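# Load a blank into the vise and sort parts

## Task

Put a single plain gray aluminum blank onto the two short loose bars inside the open vise. Both bars must still be standing when you finish. The blank's long side must be pressed against the fixed jaw, which is the end block without hoses. Its short end must rest against the work stop, the small rod between the jaws. Every finished part goes flat into the black outfeed tray with its pocket facing up. Every remaining blank, whether aluminum or brass, must finish entirely on the infeed plate (the plate with short pins). No blank may sit on another blank or lean on a pin. Each blank must finish either the same side up as the blanks started on the plate, or flipped over.

## Robot and tools

ROBOT. There are two Franka FR3 arms, left_arm and right_arm. Each carries a Robotiq two-finger gripper with a 140 mm opening and a wrist camera. The calibrated bases in the scene frame are left_arm at (+0.008, +0.343, +0.030) m and right_arm at (+0.048, -0.439, +0.030) m. Both are turned only a few thousandths of a radian about z, with up along base +z.

The fingers of left_arm can fold. Grip with the quarter of each pad nearest the fingertip. Grips closer to the palm can be loose, can miss narrow parts, or can let go later. Its fingertips also fold if pushed tip-first onto a surface, unless the gripper is fully shut. right_arm has rigid fingers.

FRAMES. The scene frame has its origin on the table top, midway between the nominal bases. +x points out over the table, +z points up, and +y points toward left_arm. Image sides do not match arm names.

The table and cam_high use the scene frame. Each arm reports its end_effector_position (m) and end_effector_quat_wxyz in its own base frame. The wrist camera poses are also in that arm's base frame.

The gripper's fingers point along its +z and close along its y. end_effector_position is the point between the pads when they are shut. The fingertips stick out about 33 mm past that point at gaps up to 40 mm, and about 9 mm when fully open. Printed hand poses can be wrong by a few cm, more at long reach.

ROW FORMAT (used by execute_actions and move). A row is 20 numbers, each in [-1, 1]. The first 10 are for left_arm, the last 10 for right_arm. Both arms are always included.

For each arm the 10 numbers are:
- 7 joint numbers, in this order: elbow, waist, upper arm roll, shoulder, wrist pitch, forearm roll, wrist roll.
- gripper position, force_limit, speed.

The joint numbers are offsets, not poses. They count from the arm's Joint targets as they stood when the action or move began. Scale 1.0 = 1.427 rad for elbow, waist, upper arm roll and shoulder, 3.044 rad for forearm roll, 2.596 rad for wrist pitch, and 3.91 rad for wrist roll. Sending 0 holds the arm at its targets, and repeating an offset in a later action moves the arm further.

Joint ranges (rad): waist ±2.901, shoulder ±1.836, upper arm roll ±2.901, elbow -3.077 to -0.117, forearm roll ±2.876, wrist pitch 0.440 to 4.622, wrist roll ±3.051. Asking for more than 0.018 rad past an end rejects the action. Keep joints well clear of the ends, since commands within about 0.05 rad can cross them and cause a fault.

GRIPPER NUMBERS. These are absolute commands, not offsets.
- position: +1 is fully open (140 mm), about -0.8 is where the pads touch, and -1 closes until blocked.
- force_limit (for a slow close, part 40 mm wide or less): about 14 N at -1, 40 N at 0, 58 N at +1.
- speed: about 30, 140 and 250 mm/s at -1, 0 and +1.

A fast close from a centimetre or more away grips much harder: about 64 N at speed 0 and 116 N at speed +1. To leave a gripper unchanged, resend its previous three numbers, because a 0 is a real command. To grip harder, raise force_limit and switch position between -1 and -0.98. To grip more softly, open and then close slowly.

TOOLS
- execute_actions(actions, cameras). actions is a list of actions. Each action is a list of up to 15 rows, one row per 1/30 s step. If there are fewer than 15 rows, the last row fills the remaining steps. An empty list just reports the state. cameras picks images by name: omit it or use ["all"] for all, [] for none.
- move(target, speed, blend, blocking, cameras). target is one row or a list of up to 15 rows. Every row's offsets count from the same starting Joint targets, not from the previous row. speed is in rad/s (0.01 to 2, default 0.5) and applies to the joint with the farthest to go; give one value or one per segment. blend is in rad and rounds corners. blocking=false returns after about 0.5 s while the move continues. Gripper numbers from the first row are sent at the start; those from later rows are sent on arrival at that row, once the arm is at rest. Moves do not avoid obstacles or the other arm. The result adds a move: line, reading done, off_target, moving, held or fault, with limits=held and the worst joint error where they apply.
- wait(seconds 0 to 10): holds the last commands.
- stop: brakes a running move; the fingers keep going.
- zoom_image(camera, region [x0,y0,x1,y1] in pixels, at most 504x504). Cameras are cam_high, cam_left_wrist and cam_right_wrist, each 896x504. cam_high is fixed above the table at about (0.633, 0.126, 1.322) looking down.
- clear_fault(arm): needed after a reported torque or force fault.
- read_manual(section "licences"): licence text only.
- finished_scene(scene): ends the scene and cannot be undone. The goal must hold with the robot not touching anything.

RESULT LINES
- Joint positions and Joint velocities list each arm's joints in the row order.
- Joint targets is the base for your next offsets. Tool commands shows the current gripper commands.
- object_status: 0 moving, 1 blocked while opening, 2 blocked while closing (a grip), 3 at the requested position or pads met. Expect a delay of 0.2 to 1.7 s after contact.
- position_measured is in counts: 3 is open, 75 is about 100 mm, 139 about 60 mm, 200 about 20 mm, 230 pads meet.
- Joint torques, External joint torques and Flange force (along the gripper's axes, including held weight) are noisy readings of load and contact.
- Other lines: joint sent to its limit, joint command not followed (the clearance check changed targets), MOTOR HOT, and fault lines.

LIMITS AND FAULTS
- Each joint target can run only a fixed amount ahead of the measured angle. Targets that would move the hand more than 70 mm are scaled back. Large motions therefore take several actions.
- A torque fault happens at these contact torque limits: waist 35, shoulder 35, upper arm roll 32, elbow 30, wrist joints 12 N m.
- A force fault happens at 40 N of outside force on an arm, including held weight.
- Overspeed and crossing a joint range also cause faults.
- A faulted arm stays stopped until clear_fault. If it is gripping something that pins it, release the grip first.
- Heat builds from holding loads, stretching out or pushing against things, and can lock an arm for 30 s or more.

AVOID. Do not drop parts, release moving parts, slam, hit hard or push hard. Avoid twisting or overloading the gripper and squeezing hard on parts still resting on something. Never let the two arms touch. Do not knock over the loose vise bars or let anything leave the table. Something may occasionally tug a held part or nudge a loose one.

Each tool is called after "Request:" as name(argument=value, ...), one argument or row to a line, values as JSON.

## Session

I'll start by looking at the current state.

Request:
execute_actions(
  actions=[],
)

Scene clock: 0.00 s.
left_arm: end_effector_position=(+0.1773, -0.2225, +0.2984) position_measured=3 object_status=3 end_effector_quat_wxyz=(-0.304, -0.357, +0.865, -0.182) | right_arm: end_effector_position=(+0.4602, +0.5841, +0.3235) position_measured=3 object_status=3 end_effector_quat_wxyz=(-0.361, +0.915, -0.176, -0.039)
Joint names: [elbow, waist, upper arm roll, shoulder, wrist pitch, forearm roll, wrist roll]
Joint positions: left_arm=[-2.711 -0.571 0.324 -0.837 1.675 -0.458 0.514] | right_arm=[-1.901 0.775 0.008 0.132 2.481 0.795 -0.941]
Joint velocities: within noise
Joint torques (N m): no reading
External joint torques (N m): no reading
Flange force (N): no reading
Joint targets: left_arm=[-2.711 -0.571 0.324 -0.837 1.675 -0.458 0.514] | right_arm=[-1.901 0.775 0.008 0.132 2.481 0.795 -0.941]
Tool commands: left_gripper/position=+1.0 left_gripper/force_limit=+1.0 left_gripper/speed=+1.0 right_gripper/position=+1.0 right_gripper/force_limit=+1.0 right_gripper/speed=+1.0

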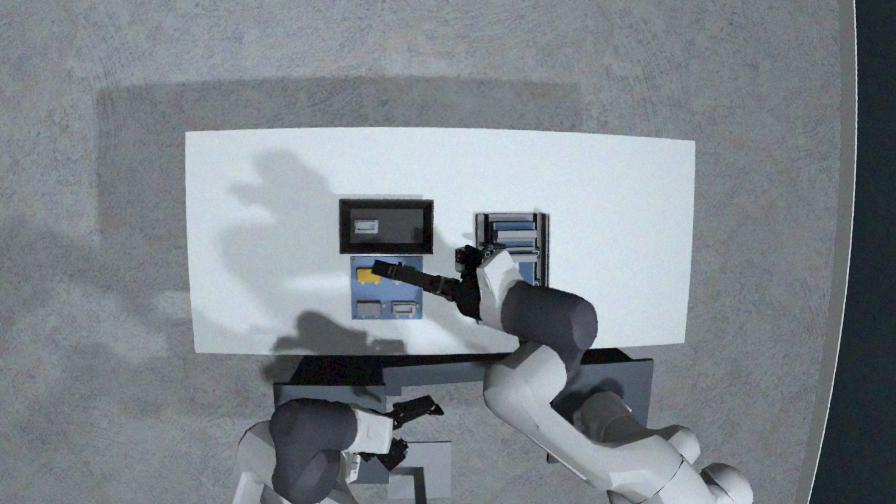

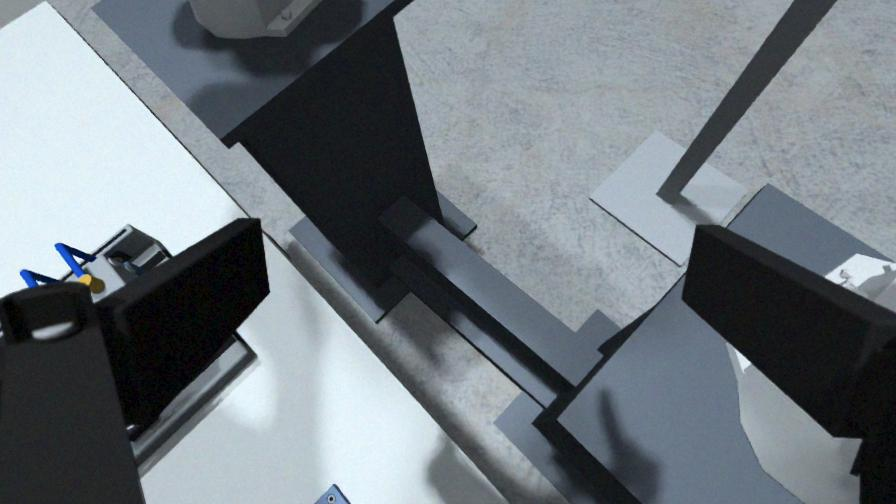

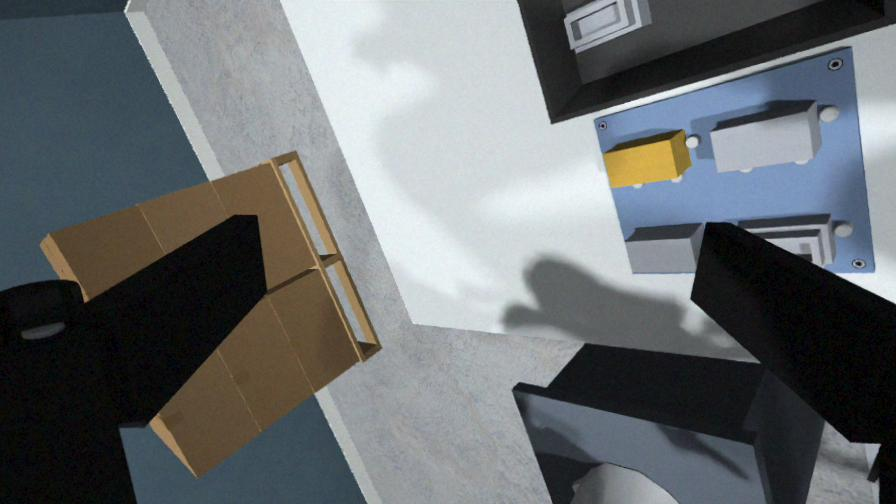

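Request:
zoom_image(
  camera="cam_high",
  region=[330, 190, 450, 330],
)

Request:
zoom_image(
  camera="cam_high",
  region=[450, 195, 570, 305],
)

Request:
zoom_image(
  camera="cam_right_wrist",
  region=[520, 0, 896, 290],
)

Request:
zoom_image(
  camera="cam_left_wrist",
  region=[0, 200, 300, 504],
)

Scaled by 3.600 from the camera's 896x504 image, which has a finer 1280x720 frame.

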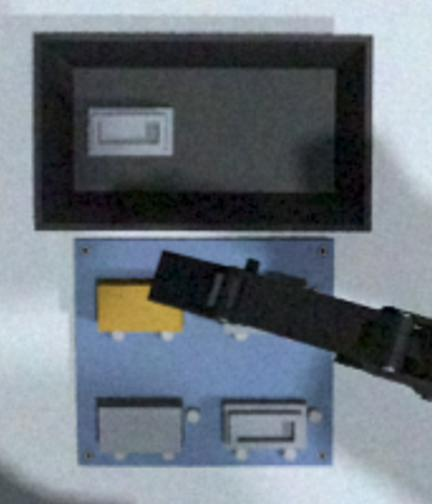

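Scaled by 4.200 from the camera's 896x504 image, which has a finer 1280x720 frame.

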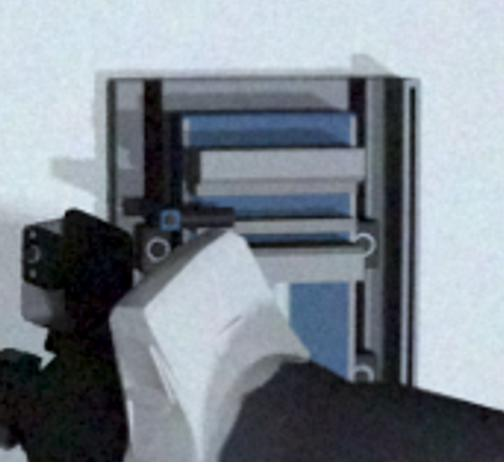

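Scaled by 1.340 from the camera's 896x504 image, which has a finer 1280x720 frame.

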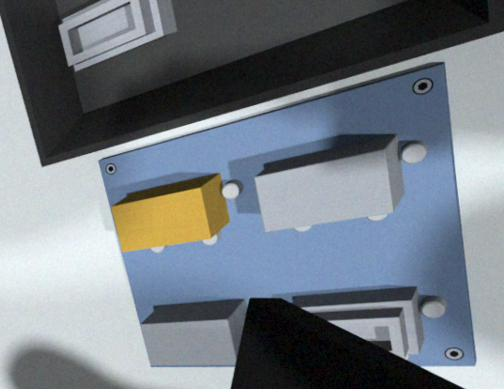

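Scaled by 1.658 from the camera's 896x504 image, which has a finer 1280x720 frame.

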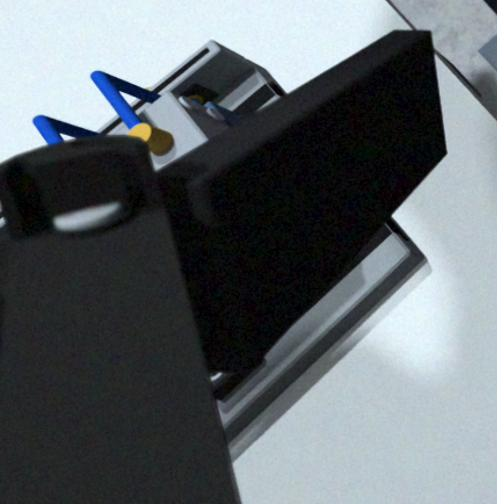

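Request:
move(
  target=[0,0,0,0,0,0,0,1,-0.1,-1, 0,-0.84,0,0,0,0,0,1,-0.1,-1],
  speed=1.0,
)

Scene clock: 43.13 s.
left_arm: end_effector_position=(+0.1773, -0.2225, +0.2984) position_measured=3 object_status=3 end_effector_quat_wxyz=(-0.304, -0.357, +0.865, -0.182) | right_arm: end_effector_position=(+0.7111, -0.2179, +0.3236) position_measured=3 object_status=3 end_effector_quat_wxyz=(-0.320, +0.655, -0.662, +0.172)
Joint names: [elbow, waist, upper arm roll, shoulder, wrist pitch, forearm roll, wrist roll]
Joint positions: left_arm=[-2.711 -0.571 0.324 -0.837 1.675 -0.458 0.514] | right_arm=[-1.901 -0.425 0.006 0.132 2.482 0.795 -0.941]
Joint velocities: within noise
Joint torques (N m): left_arm=[23.48 0.61 -3.81 -3.21 1.39 -0.68 -0.04] | right_arm=[27.06 -0.32 0.97 -37.3 2.5 0.18 -0.13]
External joint torques (N m): left_arm=[0.22 0.62 1.05 -0.23 0.12 0.15 -0.05] | right_arm=[1.53 -0.33 0.9 0.52 0 0.03 -0.06]
Flange force (N): left_arm=[-1.8 1.6 -1.7] | right_arm=[3.4 -5.7 2.9]
Joint targets: left_arm=[-2.711 -0.571 0.324 -0.837 1.675 -0.458 0.514] | right_arm=[-1.901 -0.424 0.008 0.132 2.481 0.795 -0.941]
move: done
camera_calibration:
cam_left_wrist: T_world_to_cam=[[-0.72617, 0.680593, -0.0973205, 0.316222], [0.662717, 0.655254, -0.362558, 0.1446], [-0.182985, -0.327775, -0.926866, 0.378953], [0, 0, 0, 1]] pos_world=[0.203144, -0.185757, 0.434439]
cam_right_wrist: T_world_to_cam=[[-0.751305, 0.0667103, -0.656575, 0.770643], [-0.298701, 0.852769, 0.428442, 0.263644], [0.588488, 0.518011, -0.620763, 0.0307851], [0, 0, 0, 1]] pos_world=[0.639622, -0.292184, 0.412139]

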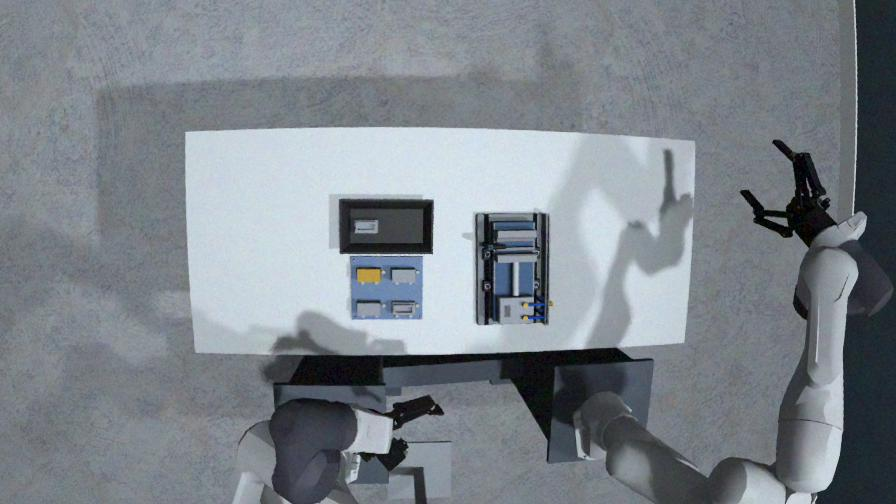

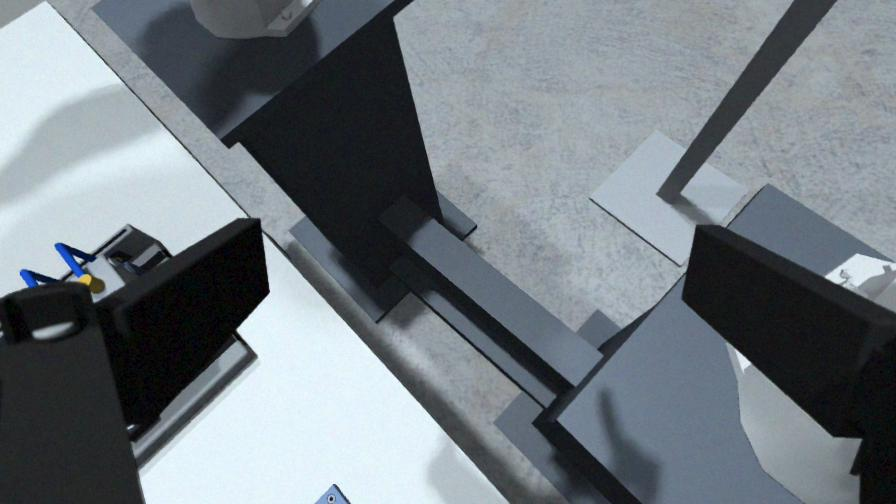

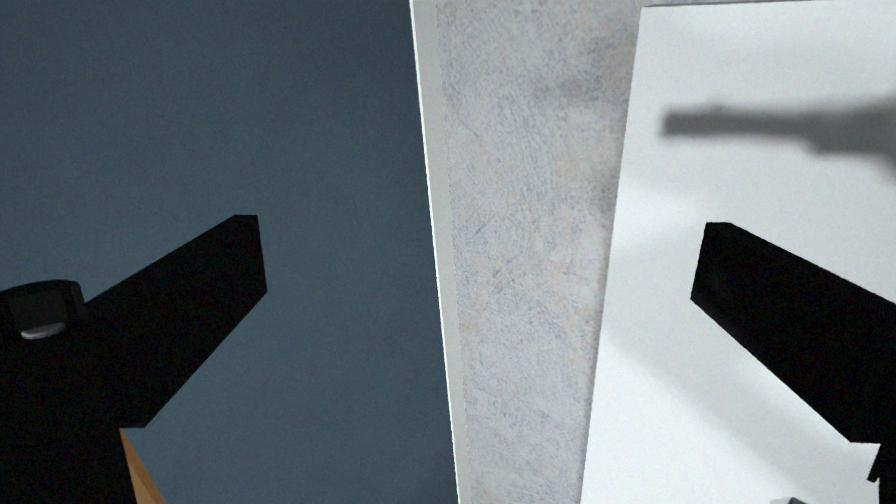

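Request:
zoom_image(
  camera="cam_high",
  region=[460, 195, 570, 335],
)

Request:
zoom_image(
  camera="cam_high",
  region=[330, 190, 450, 330],
)

Scaled by 3.600 from the camera's 896x504 image, which has a finer 1280x720 frame.

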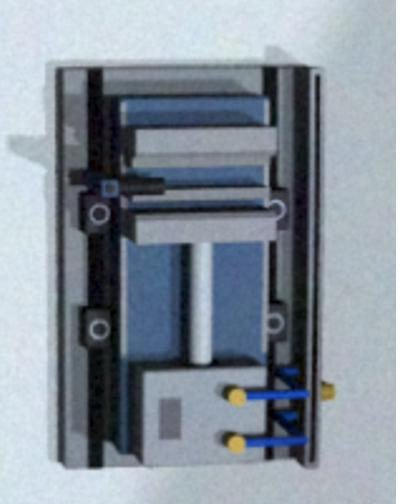

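Scaled by 3.600 from the camera's 896x504 image, which has a finer 1280x720 frame.

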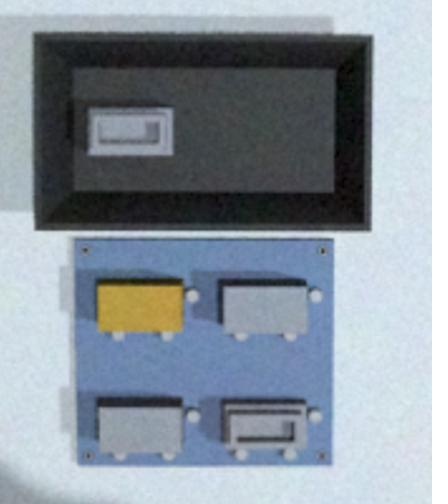

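Request:
move(
  target=[0.5207,0.1871,-0.2270,0.5683,0.1029,0.1505,-0.2092,1,-0.1,-1, 0.0876,0.6699,-0.0056,-0.003,-0.2227,-0.2612,-0.0266,1,-0.1,-1],
  speed=1.0,
)

Scene clock: 87.17 s.
left_arm: end_effector_position=(+0.5234, -0.1653, +0.2703) position_measured=3 object_status=3 end_effector_quat_wxyz=(+0.002, +0.706, -0.709, +0.000) | right_arm: end_effector_position=(+0.5168, +0.3059, +0.2691) position_measured=3 object_status=3 end_effector_quat_wxyz=(-0.002, +1.000, +0.001, +0.000)
Joint names: [elbow, waist, upper arm roll, shoulder, wrist pitch, forearm roll, wrist roll]
Joint positions: left_arm=[-1.969 -0.305 0.001 -0.028 1.94 -0.004 -0.298] | right_arm=[-1.777 0.532 0.001 0.128 1.907 0.003 -1.041]
Joint velocities: left_arm=[0.001 -0.001 0.001 0 0.001 0.001 -0.006] | right_arm=[within noise]
Joint torques (N m): left_arm=[25.08 0.98 0.44 -31.1 2.92 1.1 -0.23] | right_arm=[26.66 -0.31 0.86 -37.03 2.36 0.42 -0.27]
External joint torques (N m): left_arm=[0.38 0.88 0.36 0.49 0.32 0.39 -0.23] | right_arm=[1.83 -0.28 0.77 -0.03 -0.29 -0.35 -0.27]
Flange force (N): left_arm=[0.1 -2.8 0.3] | right_arm=[6.7 -3.8 -4.5]
Joint targets: left_arm=[-1.968 -0.304 0.000 -0.027 1.942 0.000 -0.304] | right_arm=[-1.776 0.532 0.000 0.127 1.903 0.000 -1.045]
move: done
camera_calibration:
cam_left_wrist: T_world_to_cam=[[-0.999981, 0.00498589, 0.00375024, 0.530188], [0.00595577, 0.941907, 0.335821, 0.0698624], [-0.00185801, 0.335837, -0.941918, 0.453999], [0, 0, 0, 1]] pos_world=[0.530605, -0.220917, 0.402181]
cam_right_wrist: T_world_to_cam=[[0.0195625, -0.999751, -0.0107251, 0.308057], [-0.937754, -0.0220676, 0.346598, 0.402236], [-0.346749, 0.00327717, -0.937952, 0.566181], [0, 0, 0, 1]] pos_world=[0.567495, 0.315001, 0.39494]

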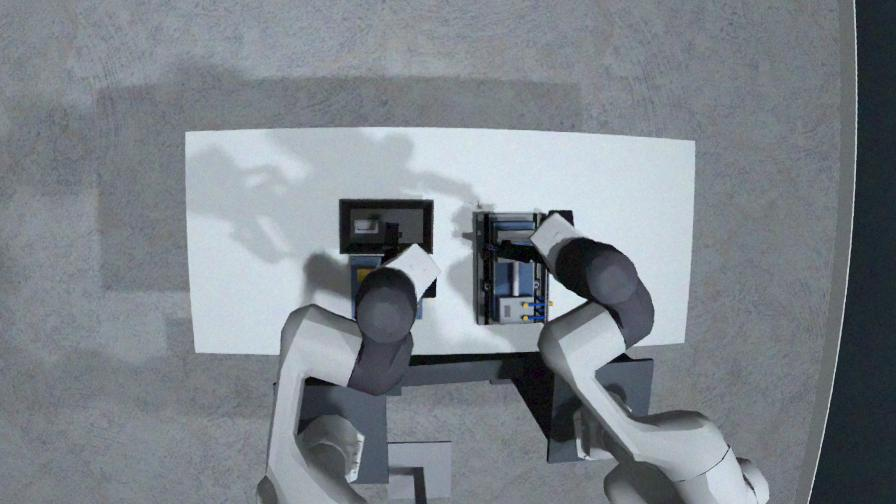

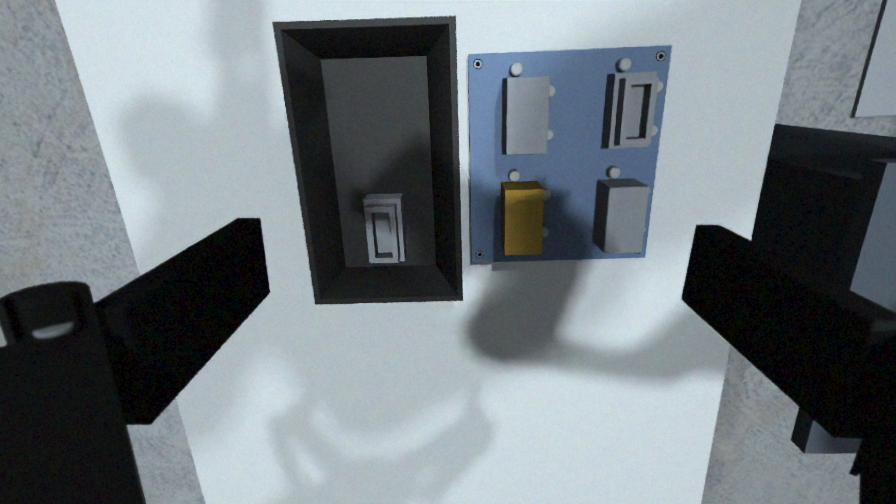

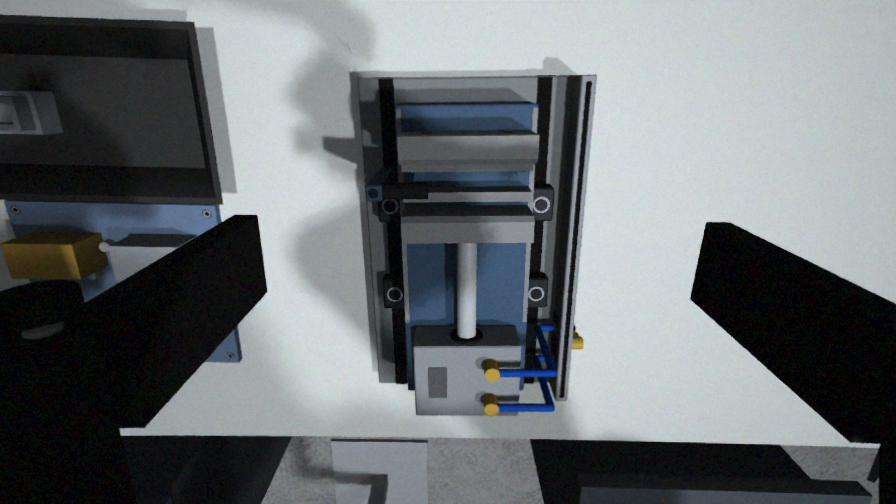

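Request:
zoom_image(
  camera="cam_right_wrist",
  region=[340, 60, 620, 240],
)

Request:
zoom_image(
  camera="cam_left_wrist",
  region=[450, 30, 690, 280],
)

Request:
zoom_image(
  camera="cam_left_wrist",
  region=[260, 0, 480, 320],
)

Scaled by 1.800 from the camera's 896x504 image, which has a finer 1280x720 frame.

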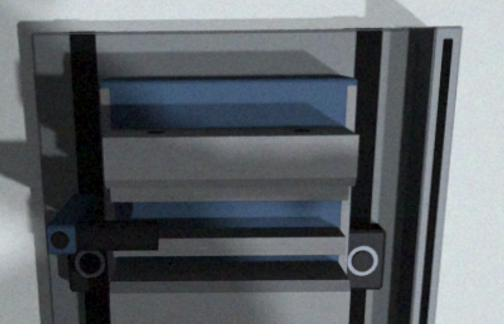

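Scaled by 2.016 from the camera's 896x504 image, which has a finer 1280x720 frame.

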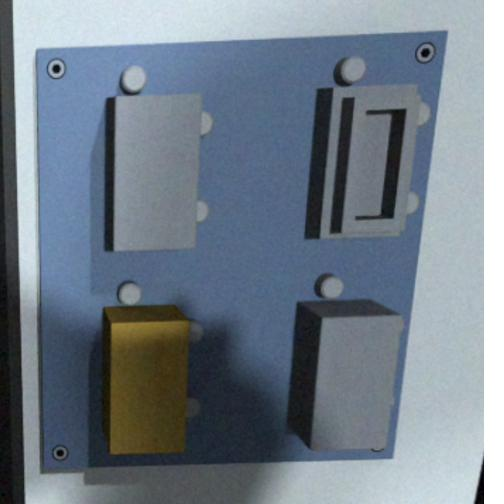

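Scaled by 1.575 from the camera's 896x504 image, which has a finer 1280x720 frame.

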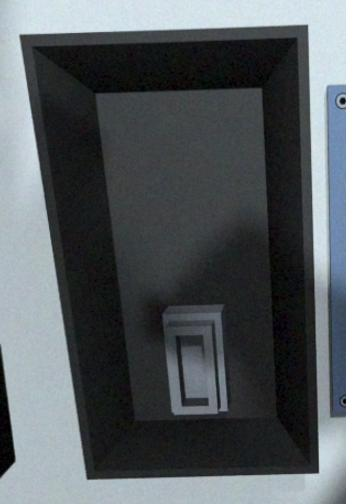

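Request:
zoom_image(
  camera="cam_left_wrist",
  region=[580, 40, 690, 160],
)

Request:
move(
  target=[0,0,0,0,0,0,0,1,-0.1,-1, -0.2155,0.0434,0,-0.0982,0.0645,0,0.821,1,-0.1,-1],
  speed=1.5,
  cameras=["cam_right_wrist"],
)

Scaled by 4.200 from the camera's 896x504 image, which has a finer 1280x720 frame.

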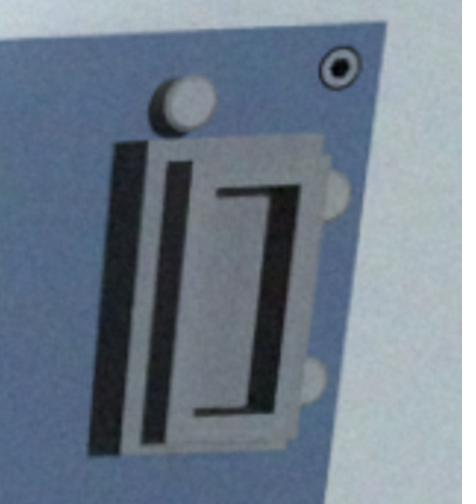

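Scene clock: 165.80 s.
left_arm: end_effector_position=(+0.5236, -0.1653, +0.2705) position_measured=3 object_status=3 end_effector_quat_wxyz=(+0.002, +0.706, -0.708, +0.000) | right_arm: end_effector_position=(+0.4493, +0.3035, +0.2196) position_measured=3 object_status=3 end_effector_quat_wxyz=(-0.002, -0.001, +1.000, +0.000)
Joint names: [elbow, waist, upper arm roll, shoulder, wrist pitch, forearm roll, wrist roll]
Joint positions: left_arm=[-1.969 -0.305 0.001 -0.028 1.94 -0.004 -0.3] | right_arm=[-2.082 0.592 0.001 -0.011 2.066 0.003 2.161]
Joint velocities: left_arm=[within noise] | right_arm=[0 0 0.001 0 0 0.001 0.006]
Joint torques (N m): left_arm=[24.91 0.99 0.51 -31.12 2.86 1.04 -0.2] | right_arm=[25.28 0.1 0.69 -31.66 2.65 0.45 0.08]
External joint torques (N m): left_arm=[0.24 0.96 0.5 0.38 0.26 0.34 -0.2] | right_arm=[1.11 0.01 0.61 -0.06 0.2 -0.33 0.08]
Flange force (N): left_arm=[-0.4 -2.1 0.3] | right_arm=[-2.6 2.6 -1.3]
Joint targets: left_arm=[-1.968 -0.304 0.000 -0.027 1.942 0.000 -0.304] | right_arm=[-2.083 0.594 0.000 -0.013 2.070 0.000 2.166]
move: done
camera_calibration:
cam_right_wrist: T_world_to_cam=[[-0.0191146, 0.999788, -0.00759688, -0.283753], [0.939382, 0.0205603, 0.342255, -0.499375], [0.342339, -0.000594311, -0.939576, 0.188213], [0, 0, 0, 1]] pos_world=[0.399248, 0.294073, 0.345599]
Images, in order (width x height): cam_right_wrist 896x504.

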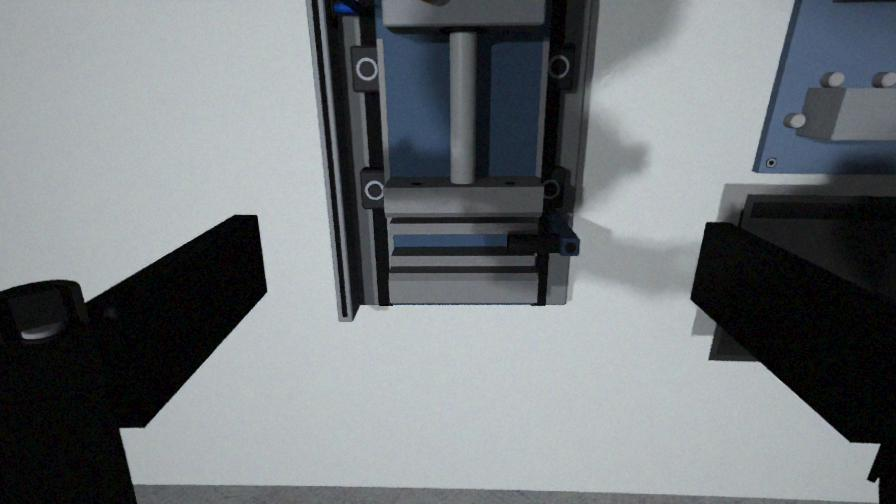

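Request:
zoom_image(
  camera="cam_right_wrist",
  region=[350, 150, 610, 320],
)

Scaled by 1.938 from the camera's 896x504 image, which has a finer 1280x720 frame.

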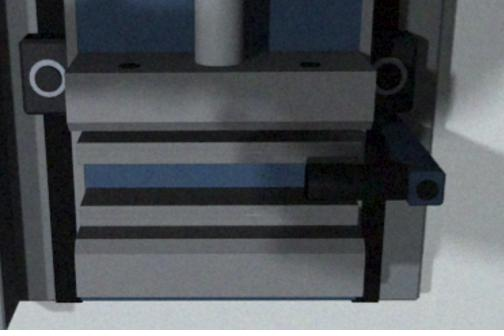

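Request:
move(
  target=[-0.4242,-0.1301,0,-0.1795,0.1342,0,-0.0544,1,-0.1,-1, 0,0,0,0,0,0,-1.0,1,-0.1,-1],
  speed=1.5,
  cameras=["cam_left_wrist","cam_right_wrist"],
)

Request:
zoom_image(
  camera="cam_left_wrist",
  region=[220, 0, 724, 380],
)

Scene clock: 238.37 s.
left_arm: end_effector_position=(+0.3724, -0.1979, +0.1493) position_measured=3 object_status=3 end_effector_quat_wxyz=(+0.002, +0.717, -0.697, -0.001) | right_arm: end_effector_position=(+0.4493, +0.3036, +0.2196) position_measured=3 object_status=3 end_effector_quat_wxyz=(-0.001, +0.929, +0.371, -0.002)
Joint names: [elbow, waist, upper arm roll, shoulder, wrist pitch, forearm roll, wrist roll]
Joint positions: left_arm=[-2.572 -0.488 0.001 -0.281 2.288 -0.003 -0.513] | right_arm=[-2.082 0.592 0.001 -0.012 2.067 0.003 -1.74]
Joint velocities: left_arm=[within noise] | right_arm=[-0.001 -0.002 0 0 0 0.001 -0.006]
Joint torques (N m): left_arm=[22.34 0.25 0.41 -20.94 2.93 0.87 -0.2] | right_arm=[25.67 0.06 0.68 -31.78 2.76 0.51 -0.29]
External joint torques (N m): left_arm=[-0.25 0.26 0.67 -0.45 0.32 0.29 -0.2] | right_arm=[1.28 -0.08 0.56 0.04 0.12 -0.29 -0.29]
Flange force (N): left_arm=[-1.9 1.4 0.5] | right_arm=[4.5 0.8 -1.7]
Joint targets: left_arm=[-2.573 -0.489 0.000 -0.283 2.290 0.000 -0.516] | right_arm=[-2.083 0.594 0.000 -0.013 2.070 0.000 -1.745]
move: done
camera_calibration:
cam_left_wrist: T_world_to_cam=[[-0.999608, -0.0275162, 0.00518602, 0.372994], [-0.0241489, 0.940932, 0.337732, 0.152828], [-0.0141728, 0.337474, -0.941228, 0.355515], [0, 0, 0, 1]] pos_world=[0.381577, -0.253515, 0.281071]
cam_right_wrist: T_world_to_cam=[[0.701787, -0.712311, -0.0103907, -0.0873701], [-0.664873, -0.660148, 0.349497, 0.426494], [-0.25581, -0.238364, -0.93688, 0.528546], [0, 0, 0, 1]] pos_world=[0.480087, 0.345301, 0.345218]
Images, in order (width x height): cam_left_wrist 896x504, cam_right_wrist 896x504.

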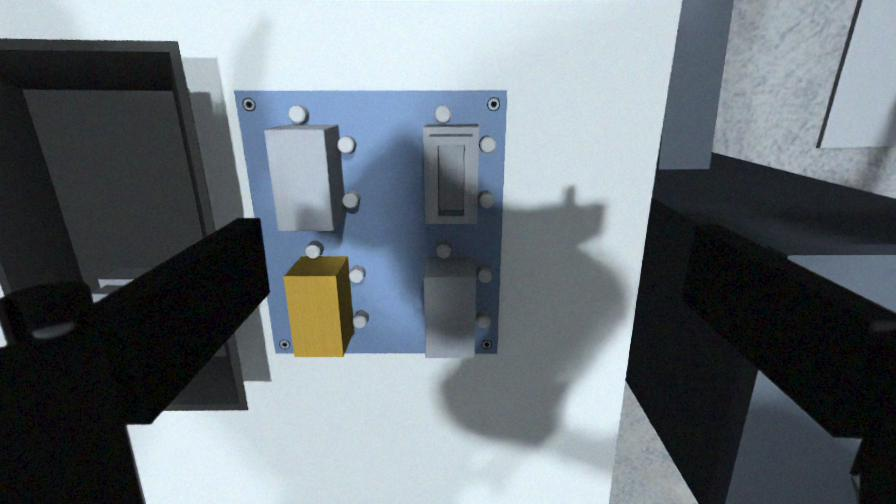

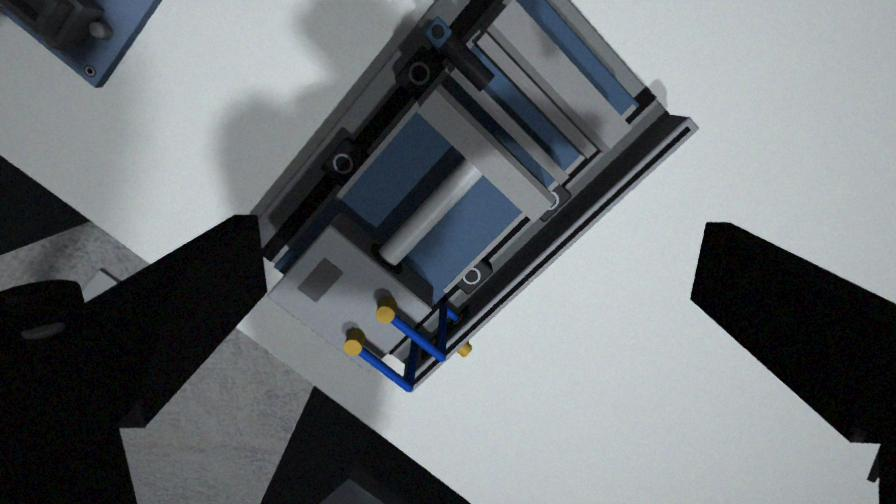

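Scaled by 1.000.

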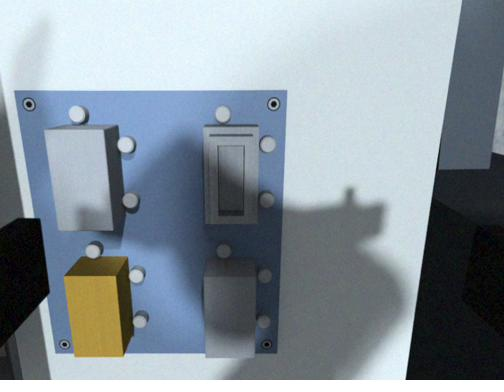

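Request:
zoom_image(
  camera="cam_left_wrist",
  region=[400, 90, 520, 240],
)

Scaled by 3.360 from the camera's 896x504 image, which has a finer 1280x720 frame.

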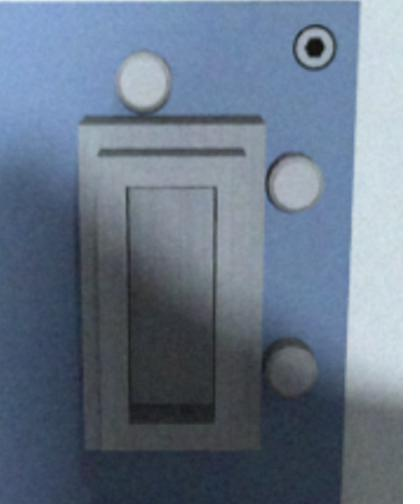

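Request:
move(
  target=[-0.0292,0.0091,0,0.0862,0.0634,0,-0.0009,-0.2,-0.1,0, 0,0,0,0,0,0,-0.12,1,-0.1,-1],
  speed=0.5,
  cameras=["cam_left_wrist"],
)

Request:
zoom_image(
  camera="cam_left_wrist",
  region=[300, 60, 640, 400],
)

Scene clock: 278.37 s.
left_arm: end_effector_position=(+0.3787, -0.1962, +0.0957) position_measured=154 object_status=3 end_effector_quat_wxyz=(+0.001, +0.722, -0.692, +0.000) | right_arm: end_effector_position=(+0.4493, +0.3036, +0.2196) position_measured=3 object_status=3 end_effector_quat_wxyz=(-0.001, +0.817, +0.577, -0.002)
Joint names: [elbow, waist, upper arm roll, shoulder, wrist pitch, forearm roll, wrist roll]
Joint positions: left_arm=[-2.614 -0.478 0.001 -0.161 2.453 -0.003 -0.517] | right_arm=[-2.082 0.592 0.001 -0.012 2.067 0.003 -2.209]
Joint velocities: left_arm=[within noise] | right_arm=[-0.001 0 0.001 0.001 0 -0.001 -0.004]
Joint torques (N m): left_arm=[20.65 1 0.53 -22.42 2.95 0.78 -0.18] | right_arm=[25.72 0.06 0.7 -31.69 2.73 0.56 -0.17]
External joint torques (N m): left_arm=[-0.12 1.03 0.71 0.48 0.33 0.28 -0.18] | right_arm=[1.35 0.15 0.8 0.1 0.11 -0.26 -0.17]
Flange force (N): left_arm=[-1.1 -1.7 2.2] | right_arm=[4.4 2.5 -1.8]
Joint targets: left_arm=[-2.615 -0.476 0.000 -0.160 2.455 0.000 -0.520] | right_arm=[-2.083 0.594 0.000 -0.013 2.070 0.000 -2.214]
move: done
camera_calibration:
cam_left_wrist: T_world_to_cam=[[-0.999138, -0.0414671, 0.00213815, 0.377007], [-0.0383266, 0.940831, 0.336702, 0.174976], [-0.0159737, 0.33633, -0.941609, 0.305032], [0, 0, 0, 1]] pos_world=[0.388261, -0.251581, 0.2275]
Images, in order (width x height): cam_left_wrist 896x504.

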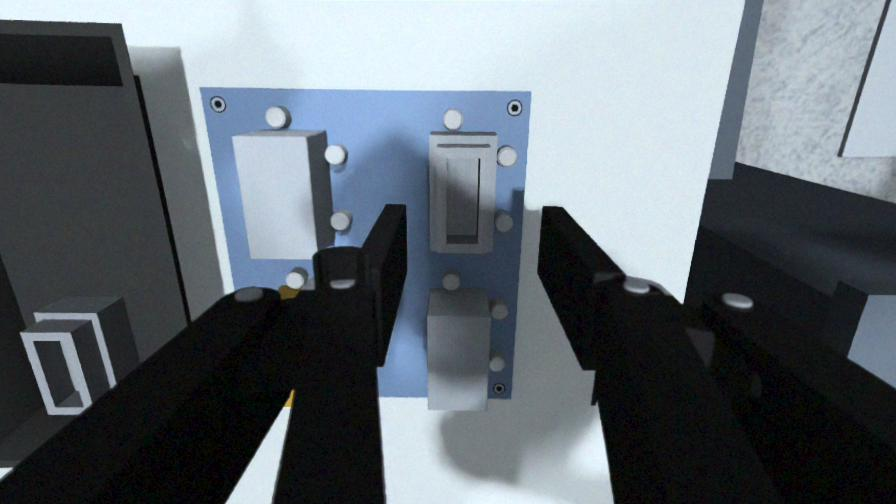

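Scaled by 1.482 from the camera's 896x504 image, which has a finer 1280x720 frame.

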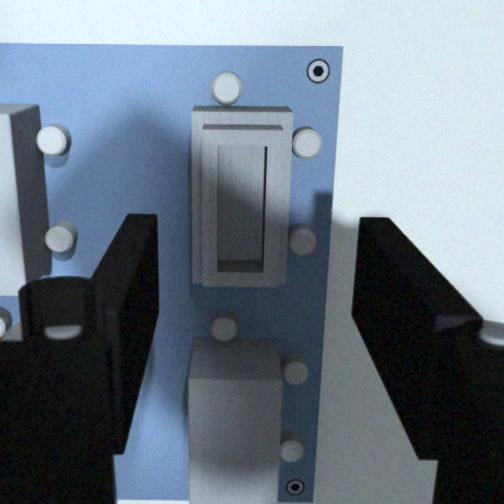

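Request:
move(
  target=[-0.0136,0.0012,0,0.1017,0.0634,0,-0.0015,-0.2,-0.1,0, 0,0,0,0,0,0,0,1,-0.1,-1],
  speed=0.2,
  cameras=["cam_left_wrist"],
)

Request:
zoom_image(
  camera="cam_left_wrist",
  region=[340, 60, 620, 340],
)

Scene clock: 311.83 s.
left_arm: end_effector_position=(+0.3811, -0.1964, +0.0406) position_measured=154 object_status=3 end_effector_quat_wxyz=(+0.001, +0.725, -0.689, +0.000) | right_arm: end_effector_position=(+0.4493, +0.3036, +0.2196) position_measured=3 object_status=3 end_effector_quat_wxyz=(-0.001, +0.816, +0.578, -0.002)
Joint names: [elbow, waist, upper arm roll, shoulder, wrist pitch, forearm roll, wrist roll]
Joint positions: left_arm=[-2.634 -0.476 0.001 -0.016 2.616 -0.003 -0.522] | right_arm=[-2.082 0.592 0.001 -0.012 2.067 0.003 -2.211]
Joint velocities: left_arm=[-0.002 0.001 0 0 0.004 -0.001 -0.001] | right_arm=[within noise]
Joint torques (N m): left_arm=[18.52 0.98 0.61 -25.13 2.97 0.65 -0.15] | right_arm=[25.76 0.07 0.66 -31.71 2.73 0.52 -0.24]
External joint torques (N m): left_arm=[0.1 1.01 0.65 0.5 0.36 0.26 -0.15] | right_arm=[1.38 0.05 0.65 0.16 0.12 -0.3 -0.24]
Flange force (N): left_arm=[-0.7 -1.9 2.4] | right_arm=[4.4 3.0 -1.8]
Joint targets: left_arm=[-2.634 -0.475 0.000 -0.015 2.620 0.000 -0.526] | right_arm=[-2.083 0.594 0.000 -0.013 2.070 0.000 -2.214]
move: done
camera_calibration:
cam_left_wrist: T_world_to_cam=[[-0.998793, -0.0490529, 0.00266696, 0.377855], [-0.0452728, 0.940181, 0.337653, 0.196274], [-0.0190703, 0.337125, -0.941267, 0.254561], [0, 0, 0, 1]] pos_world=[0.391139, -0.251817, 0.17233]
Images, in order (width x height): cam_left_wrist 896x504.

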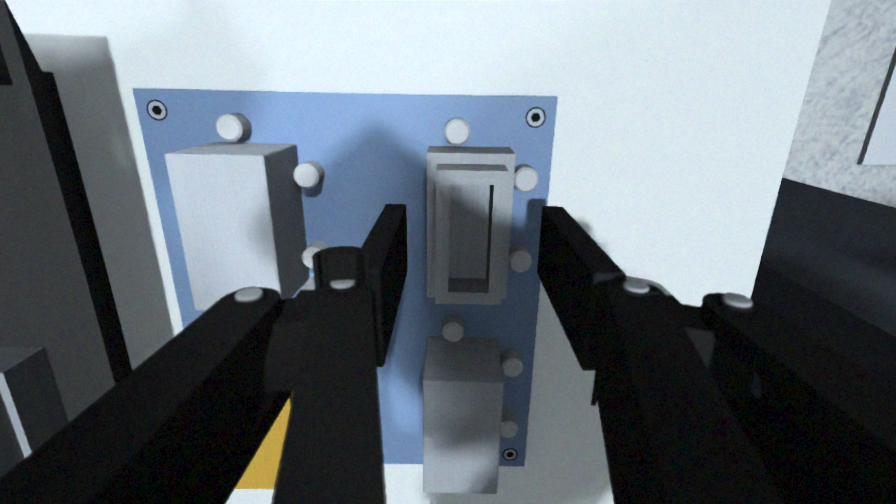

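Scaled by 1.800 from the camera's 896x504 image, which has a finer 1280x720 frame.

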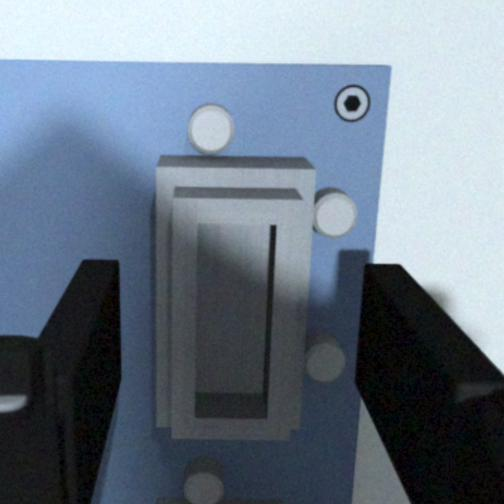

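Request:
move(
  target=[
    [-0.0011,0,0,0.0136,0.0081,0,0,-0.2,-0.05,0, 0,0,0,0,0,0,0,1,-0.1,-1],
    [-0.0011,0,0,0.0136,0.0081,0,0,-1,-0.05,-1, 0,0,0,0,0,0,0,1,-0.1,-1],
  ],
  speed=0.2,
  cameras=["cam_left_wrist"],
)

Request:
zoom_image(
  camera="cam_left_wrist",
  region=[340, 60, 620, 340],
)

Scene clock: 347.27 s.
left_arm: end_effector_position=(+0.3817, -0.1966, +0.0338) position_measured=193 object_status=0 end_effector_quat_wxyz=(+0.001, +0.725, -0.689, +0.001) | right_arm: end_effector_position=(+0.4493, +0.3036, +0.2196) position_measured=3 object_status=3 end_effector_quat_wxyz=(-0.001, +0.816, +0.578, -0.002)
Joint names: [elbow, waist, upper arm roll, shoulder, wrist pitch, forearm roll, wrist roll]
Joint positions: left_arm=[-2.635 -0.476 0.001 0.003 2.639 -0.003 -0.523] | right_arm=[-2.082 0.592 0.001 -0.012 2.067 0.003 -2.211]
Joint velocities: within noise
Joint torques (N m): left_arm=[17.06 0.93 0.65 -24.11 2.89 0.64 -0.22] | right_arm=[25.74 0 0.7 -31.54 2.73 0.57 -0.23]
External joint torques (N m): left_arm=[-1 0.88 0.59 1.87 0.29 0.27 -0.22] | right_arm=[1.36 -0.08 0.63 0.29 0.11 -0.26 -0.23]
Flange force (N): left_arm=[-0.5 -1.6 6.3] | right_arm=[4.6 3.3 -1.7]
Joint targets: left_arm=[-2.636 -0.475 0.000 0.005 2.641 0.000 -0.526] | right_arm=[-2.083 0.594 0.000 -0.013 2.070 0.000 -2.214]
move: done
camera_calibration:
cam_left_wrist: T_world_to_cam=[[-0.99877, -0.0495773, 0.0011218, 0.378413], [-0.0463012, 0.940395, 0.336917, 0.199249], [-0.0177584, 0.33645, -0.941534, 0.247676], [0, 0, 0, 1]] pos_world=[0.391572, -0.251943, 0.16564]
Images, in order (width x height): cam_left_wrist 896x504.

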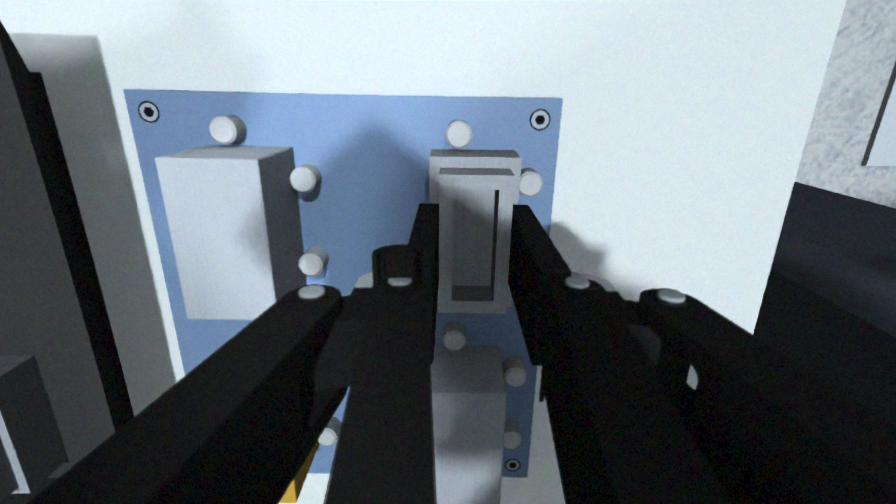

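Scaled by 1.800 from the camera's 896x504 image, which has a finer 1280x720 frame.

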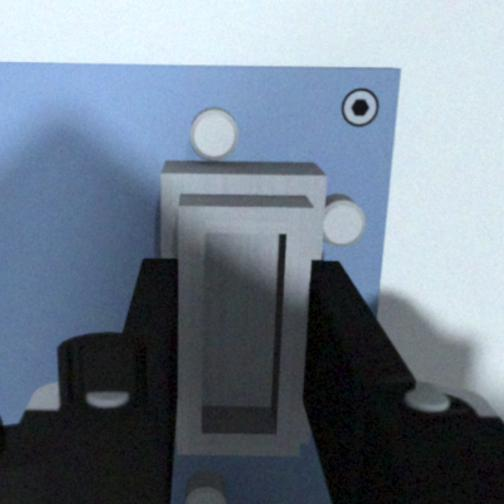

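Request:
move(
  target=[
    [0.0230,0.0005,0,-0.1187,-0.0779,0,0,-1,-0.05,-1, 0,0,0,0,0,0,0,1,-0.1,-1],
    [0.5130,0.1221,0,0.2478,-0.1458,0,0.0445,-1,-0.05,-1, 0,0,0,0,0,0,0,1,-0.1,-1],
    [0.4963,0.1221,0,0.3025,-0.1065,0,0.0445,-1,-0.05,-1, 0,0,0,0,0,0,0,1,-0.1,-1],
  ],
  speed=[0.3,0.8,0.3],
  blend=[0.04,0.05,0],
  cameras=["cam_left_wrist"],
)

Scene clock: 381.30 s.
left_arm: end_effector_position=(+0.5937, -0.1846, +0.0477) position_measured=193 object_status=2 end_effector_quat_wxyz=(+0.003, +0.727, -0.686, -0.003) | right_arm: end_effector_position=(+0.4493, +0.3036, +0.2196) position_measured=3 object_status=3 end_effector_quat_wxyz=(-0.001, +0.816, +0.578, -0.002)
Joint names: [elbow, waist, upper arm roll, shoulder, wrist pitch, forearm roll, wrist roll]
Joint positions: left_arm=[-1.929 -0.301 0.001 0.439 2.36 -0.003 -0.357] | right_arm=[-2.082 0.592 0.001 -0.012 2.067 0.003 -2.211]
Joint velocities: left_arm=[0 0 0.001 0 0.004 -0.001 0.006] | right_arm=[within noise]
Joint torques (N m): left_arm=[22.37 0.62 1.03 -44.22 3 0.77 0.22] | right_arm=[25.8 0.03 0.69 -31.51 2.72 0.59 -0.18]
External joint torques (N m): left_arm=[0.67 0.64 0.66 -0.79 0.43 0.24 0.22] | right_arm=[1.39 -0.06 0.6 0.35 0.09 -0.24 -0.18]
Flange force (N): left_arm=[-1.3 -0.5 -0.7] | right_arm=[4.8 3.4 -1.7]
Joint targets: left_arm=[-1.928 -0.300 0.000 0.436 2.364 0.000 -0.352] | right_arm=[-2.083 0.594 0.000 -0.013 2.070 0.000 -2.214]
move: done; blend cut to 0 rad at target 1
camera_calibration:
cam_left_wrist: T_world_to_cam=[[-0.998304, -0.057509, 0.0090547, 0.588599], [-0.0510296, 0.939264, 0.339381, 0.195593], [-0.0280222, 0.338343, -0.940605, 0.266907], [0, 0, 0, 1]] pos_world=[0.605061, -0.24017, 0.179344]
Images, in order (width x height): cam_left_wrist 896x504.

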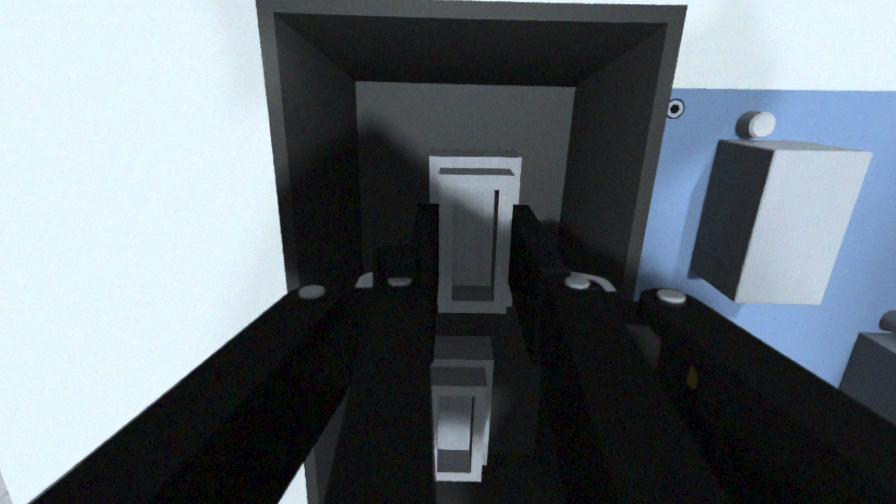

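Request:
move(
  target=[-0.0022,0,0,0.0170,0.0105,0,0,-1,-0.05,-1, 0,0,0,0,0,0,0,1,-0.1,-1],
  speed=0.1,
  cameras=[],
)

Scene clock: 388.90 s.
left_arm: end_effector_position=(+0.5957, -0.1853, +0.0373) position_measured=193 object_status=2 end_effector_quat_wxyz=(+0.001, +0.727, -0.687, -0.001) | right_arm: end_effector_position=(+0.4493, +0.3036, +0.2196) position_measured=3 object_status=3 end_effector_quat_wxyz=(-0.001, +0.816, +0.578, -0.002)
Joint names: [elbow, waist, upper arm roll, shoulder, wrist pitch, forearm roll, wrist roll]
Joint positions: left_arm=[-1.93 -0.301 0.001 0.458 2.386 -0.003 -0.355] | right_arm=[-2.082 0.592 0.001 -0.012 2.067 0.003 -2.211]
Joint velocities: left_arm=[0.001 0 0 0.001 0.003 0.001 0] | right_arm=[within noise]
Joint torques (N m): left_arm=[21.58 0.58 1.02 -42.81 3.31 0.77 0.09] | right_arm=[25.8 0.04 0.76 -31.59 2.7 0.58 -0.2]
External joint torques (N m): left_arm=[0.12 0.64 0.67 0.89 0.73 0.25 0.09] | right_arm=[1.47 0.06 0.78 0.16 0.1 -0.24 -0.2]
Flange force (N): left_arm=[-0.5 -1.8 2.9] | right_arm=[4.8 3.0 -2.0]
Joint targets: left_arm=[-1.931 -0.300 0.000 0.460 2.391 0.000 -0.352] | right_arm=[-2.083 0.594 0.000 -0.013 2.070 0.000 -2.214]
move: done
No camera images: "cameras" was empty.


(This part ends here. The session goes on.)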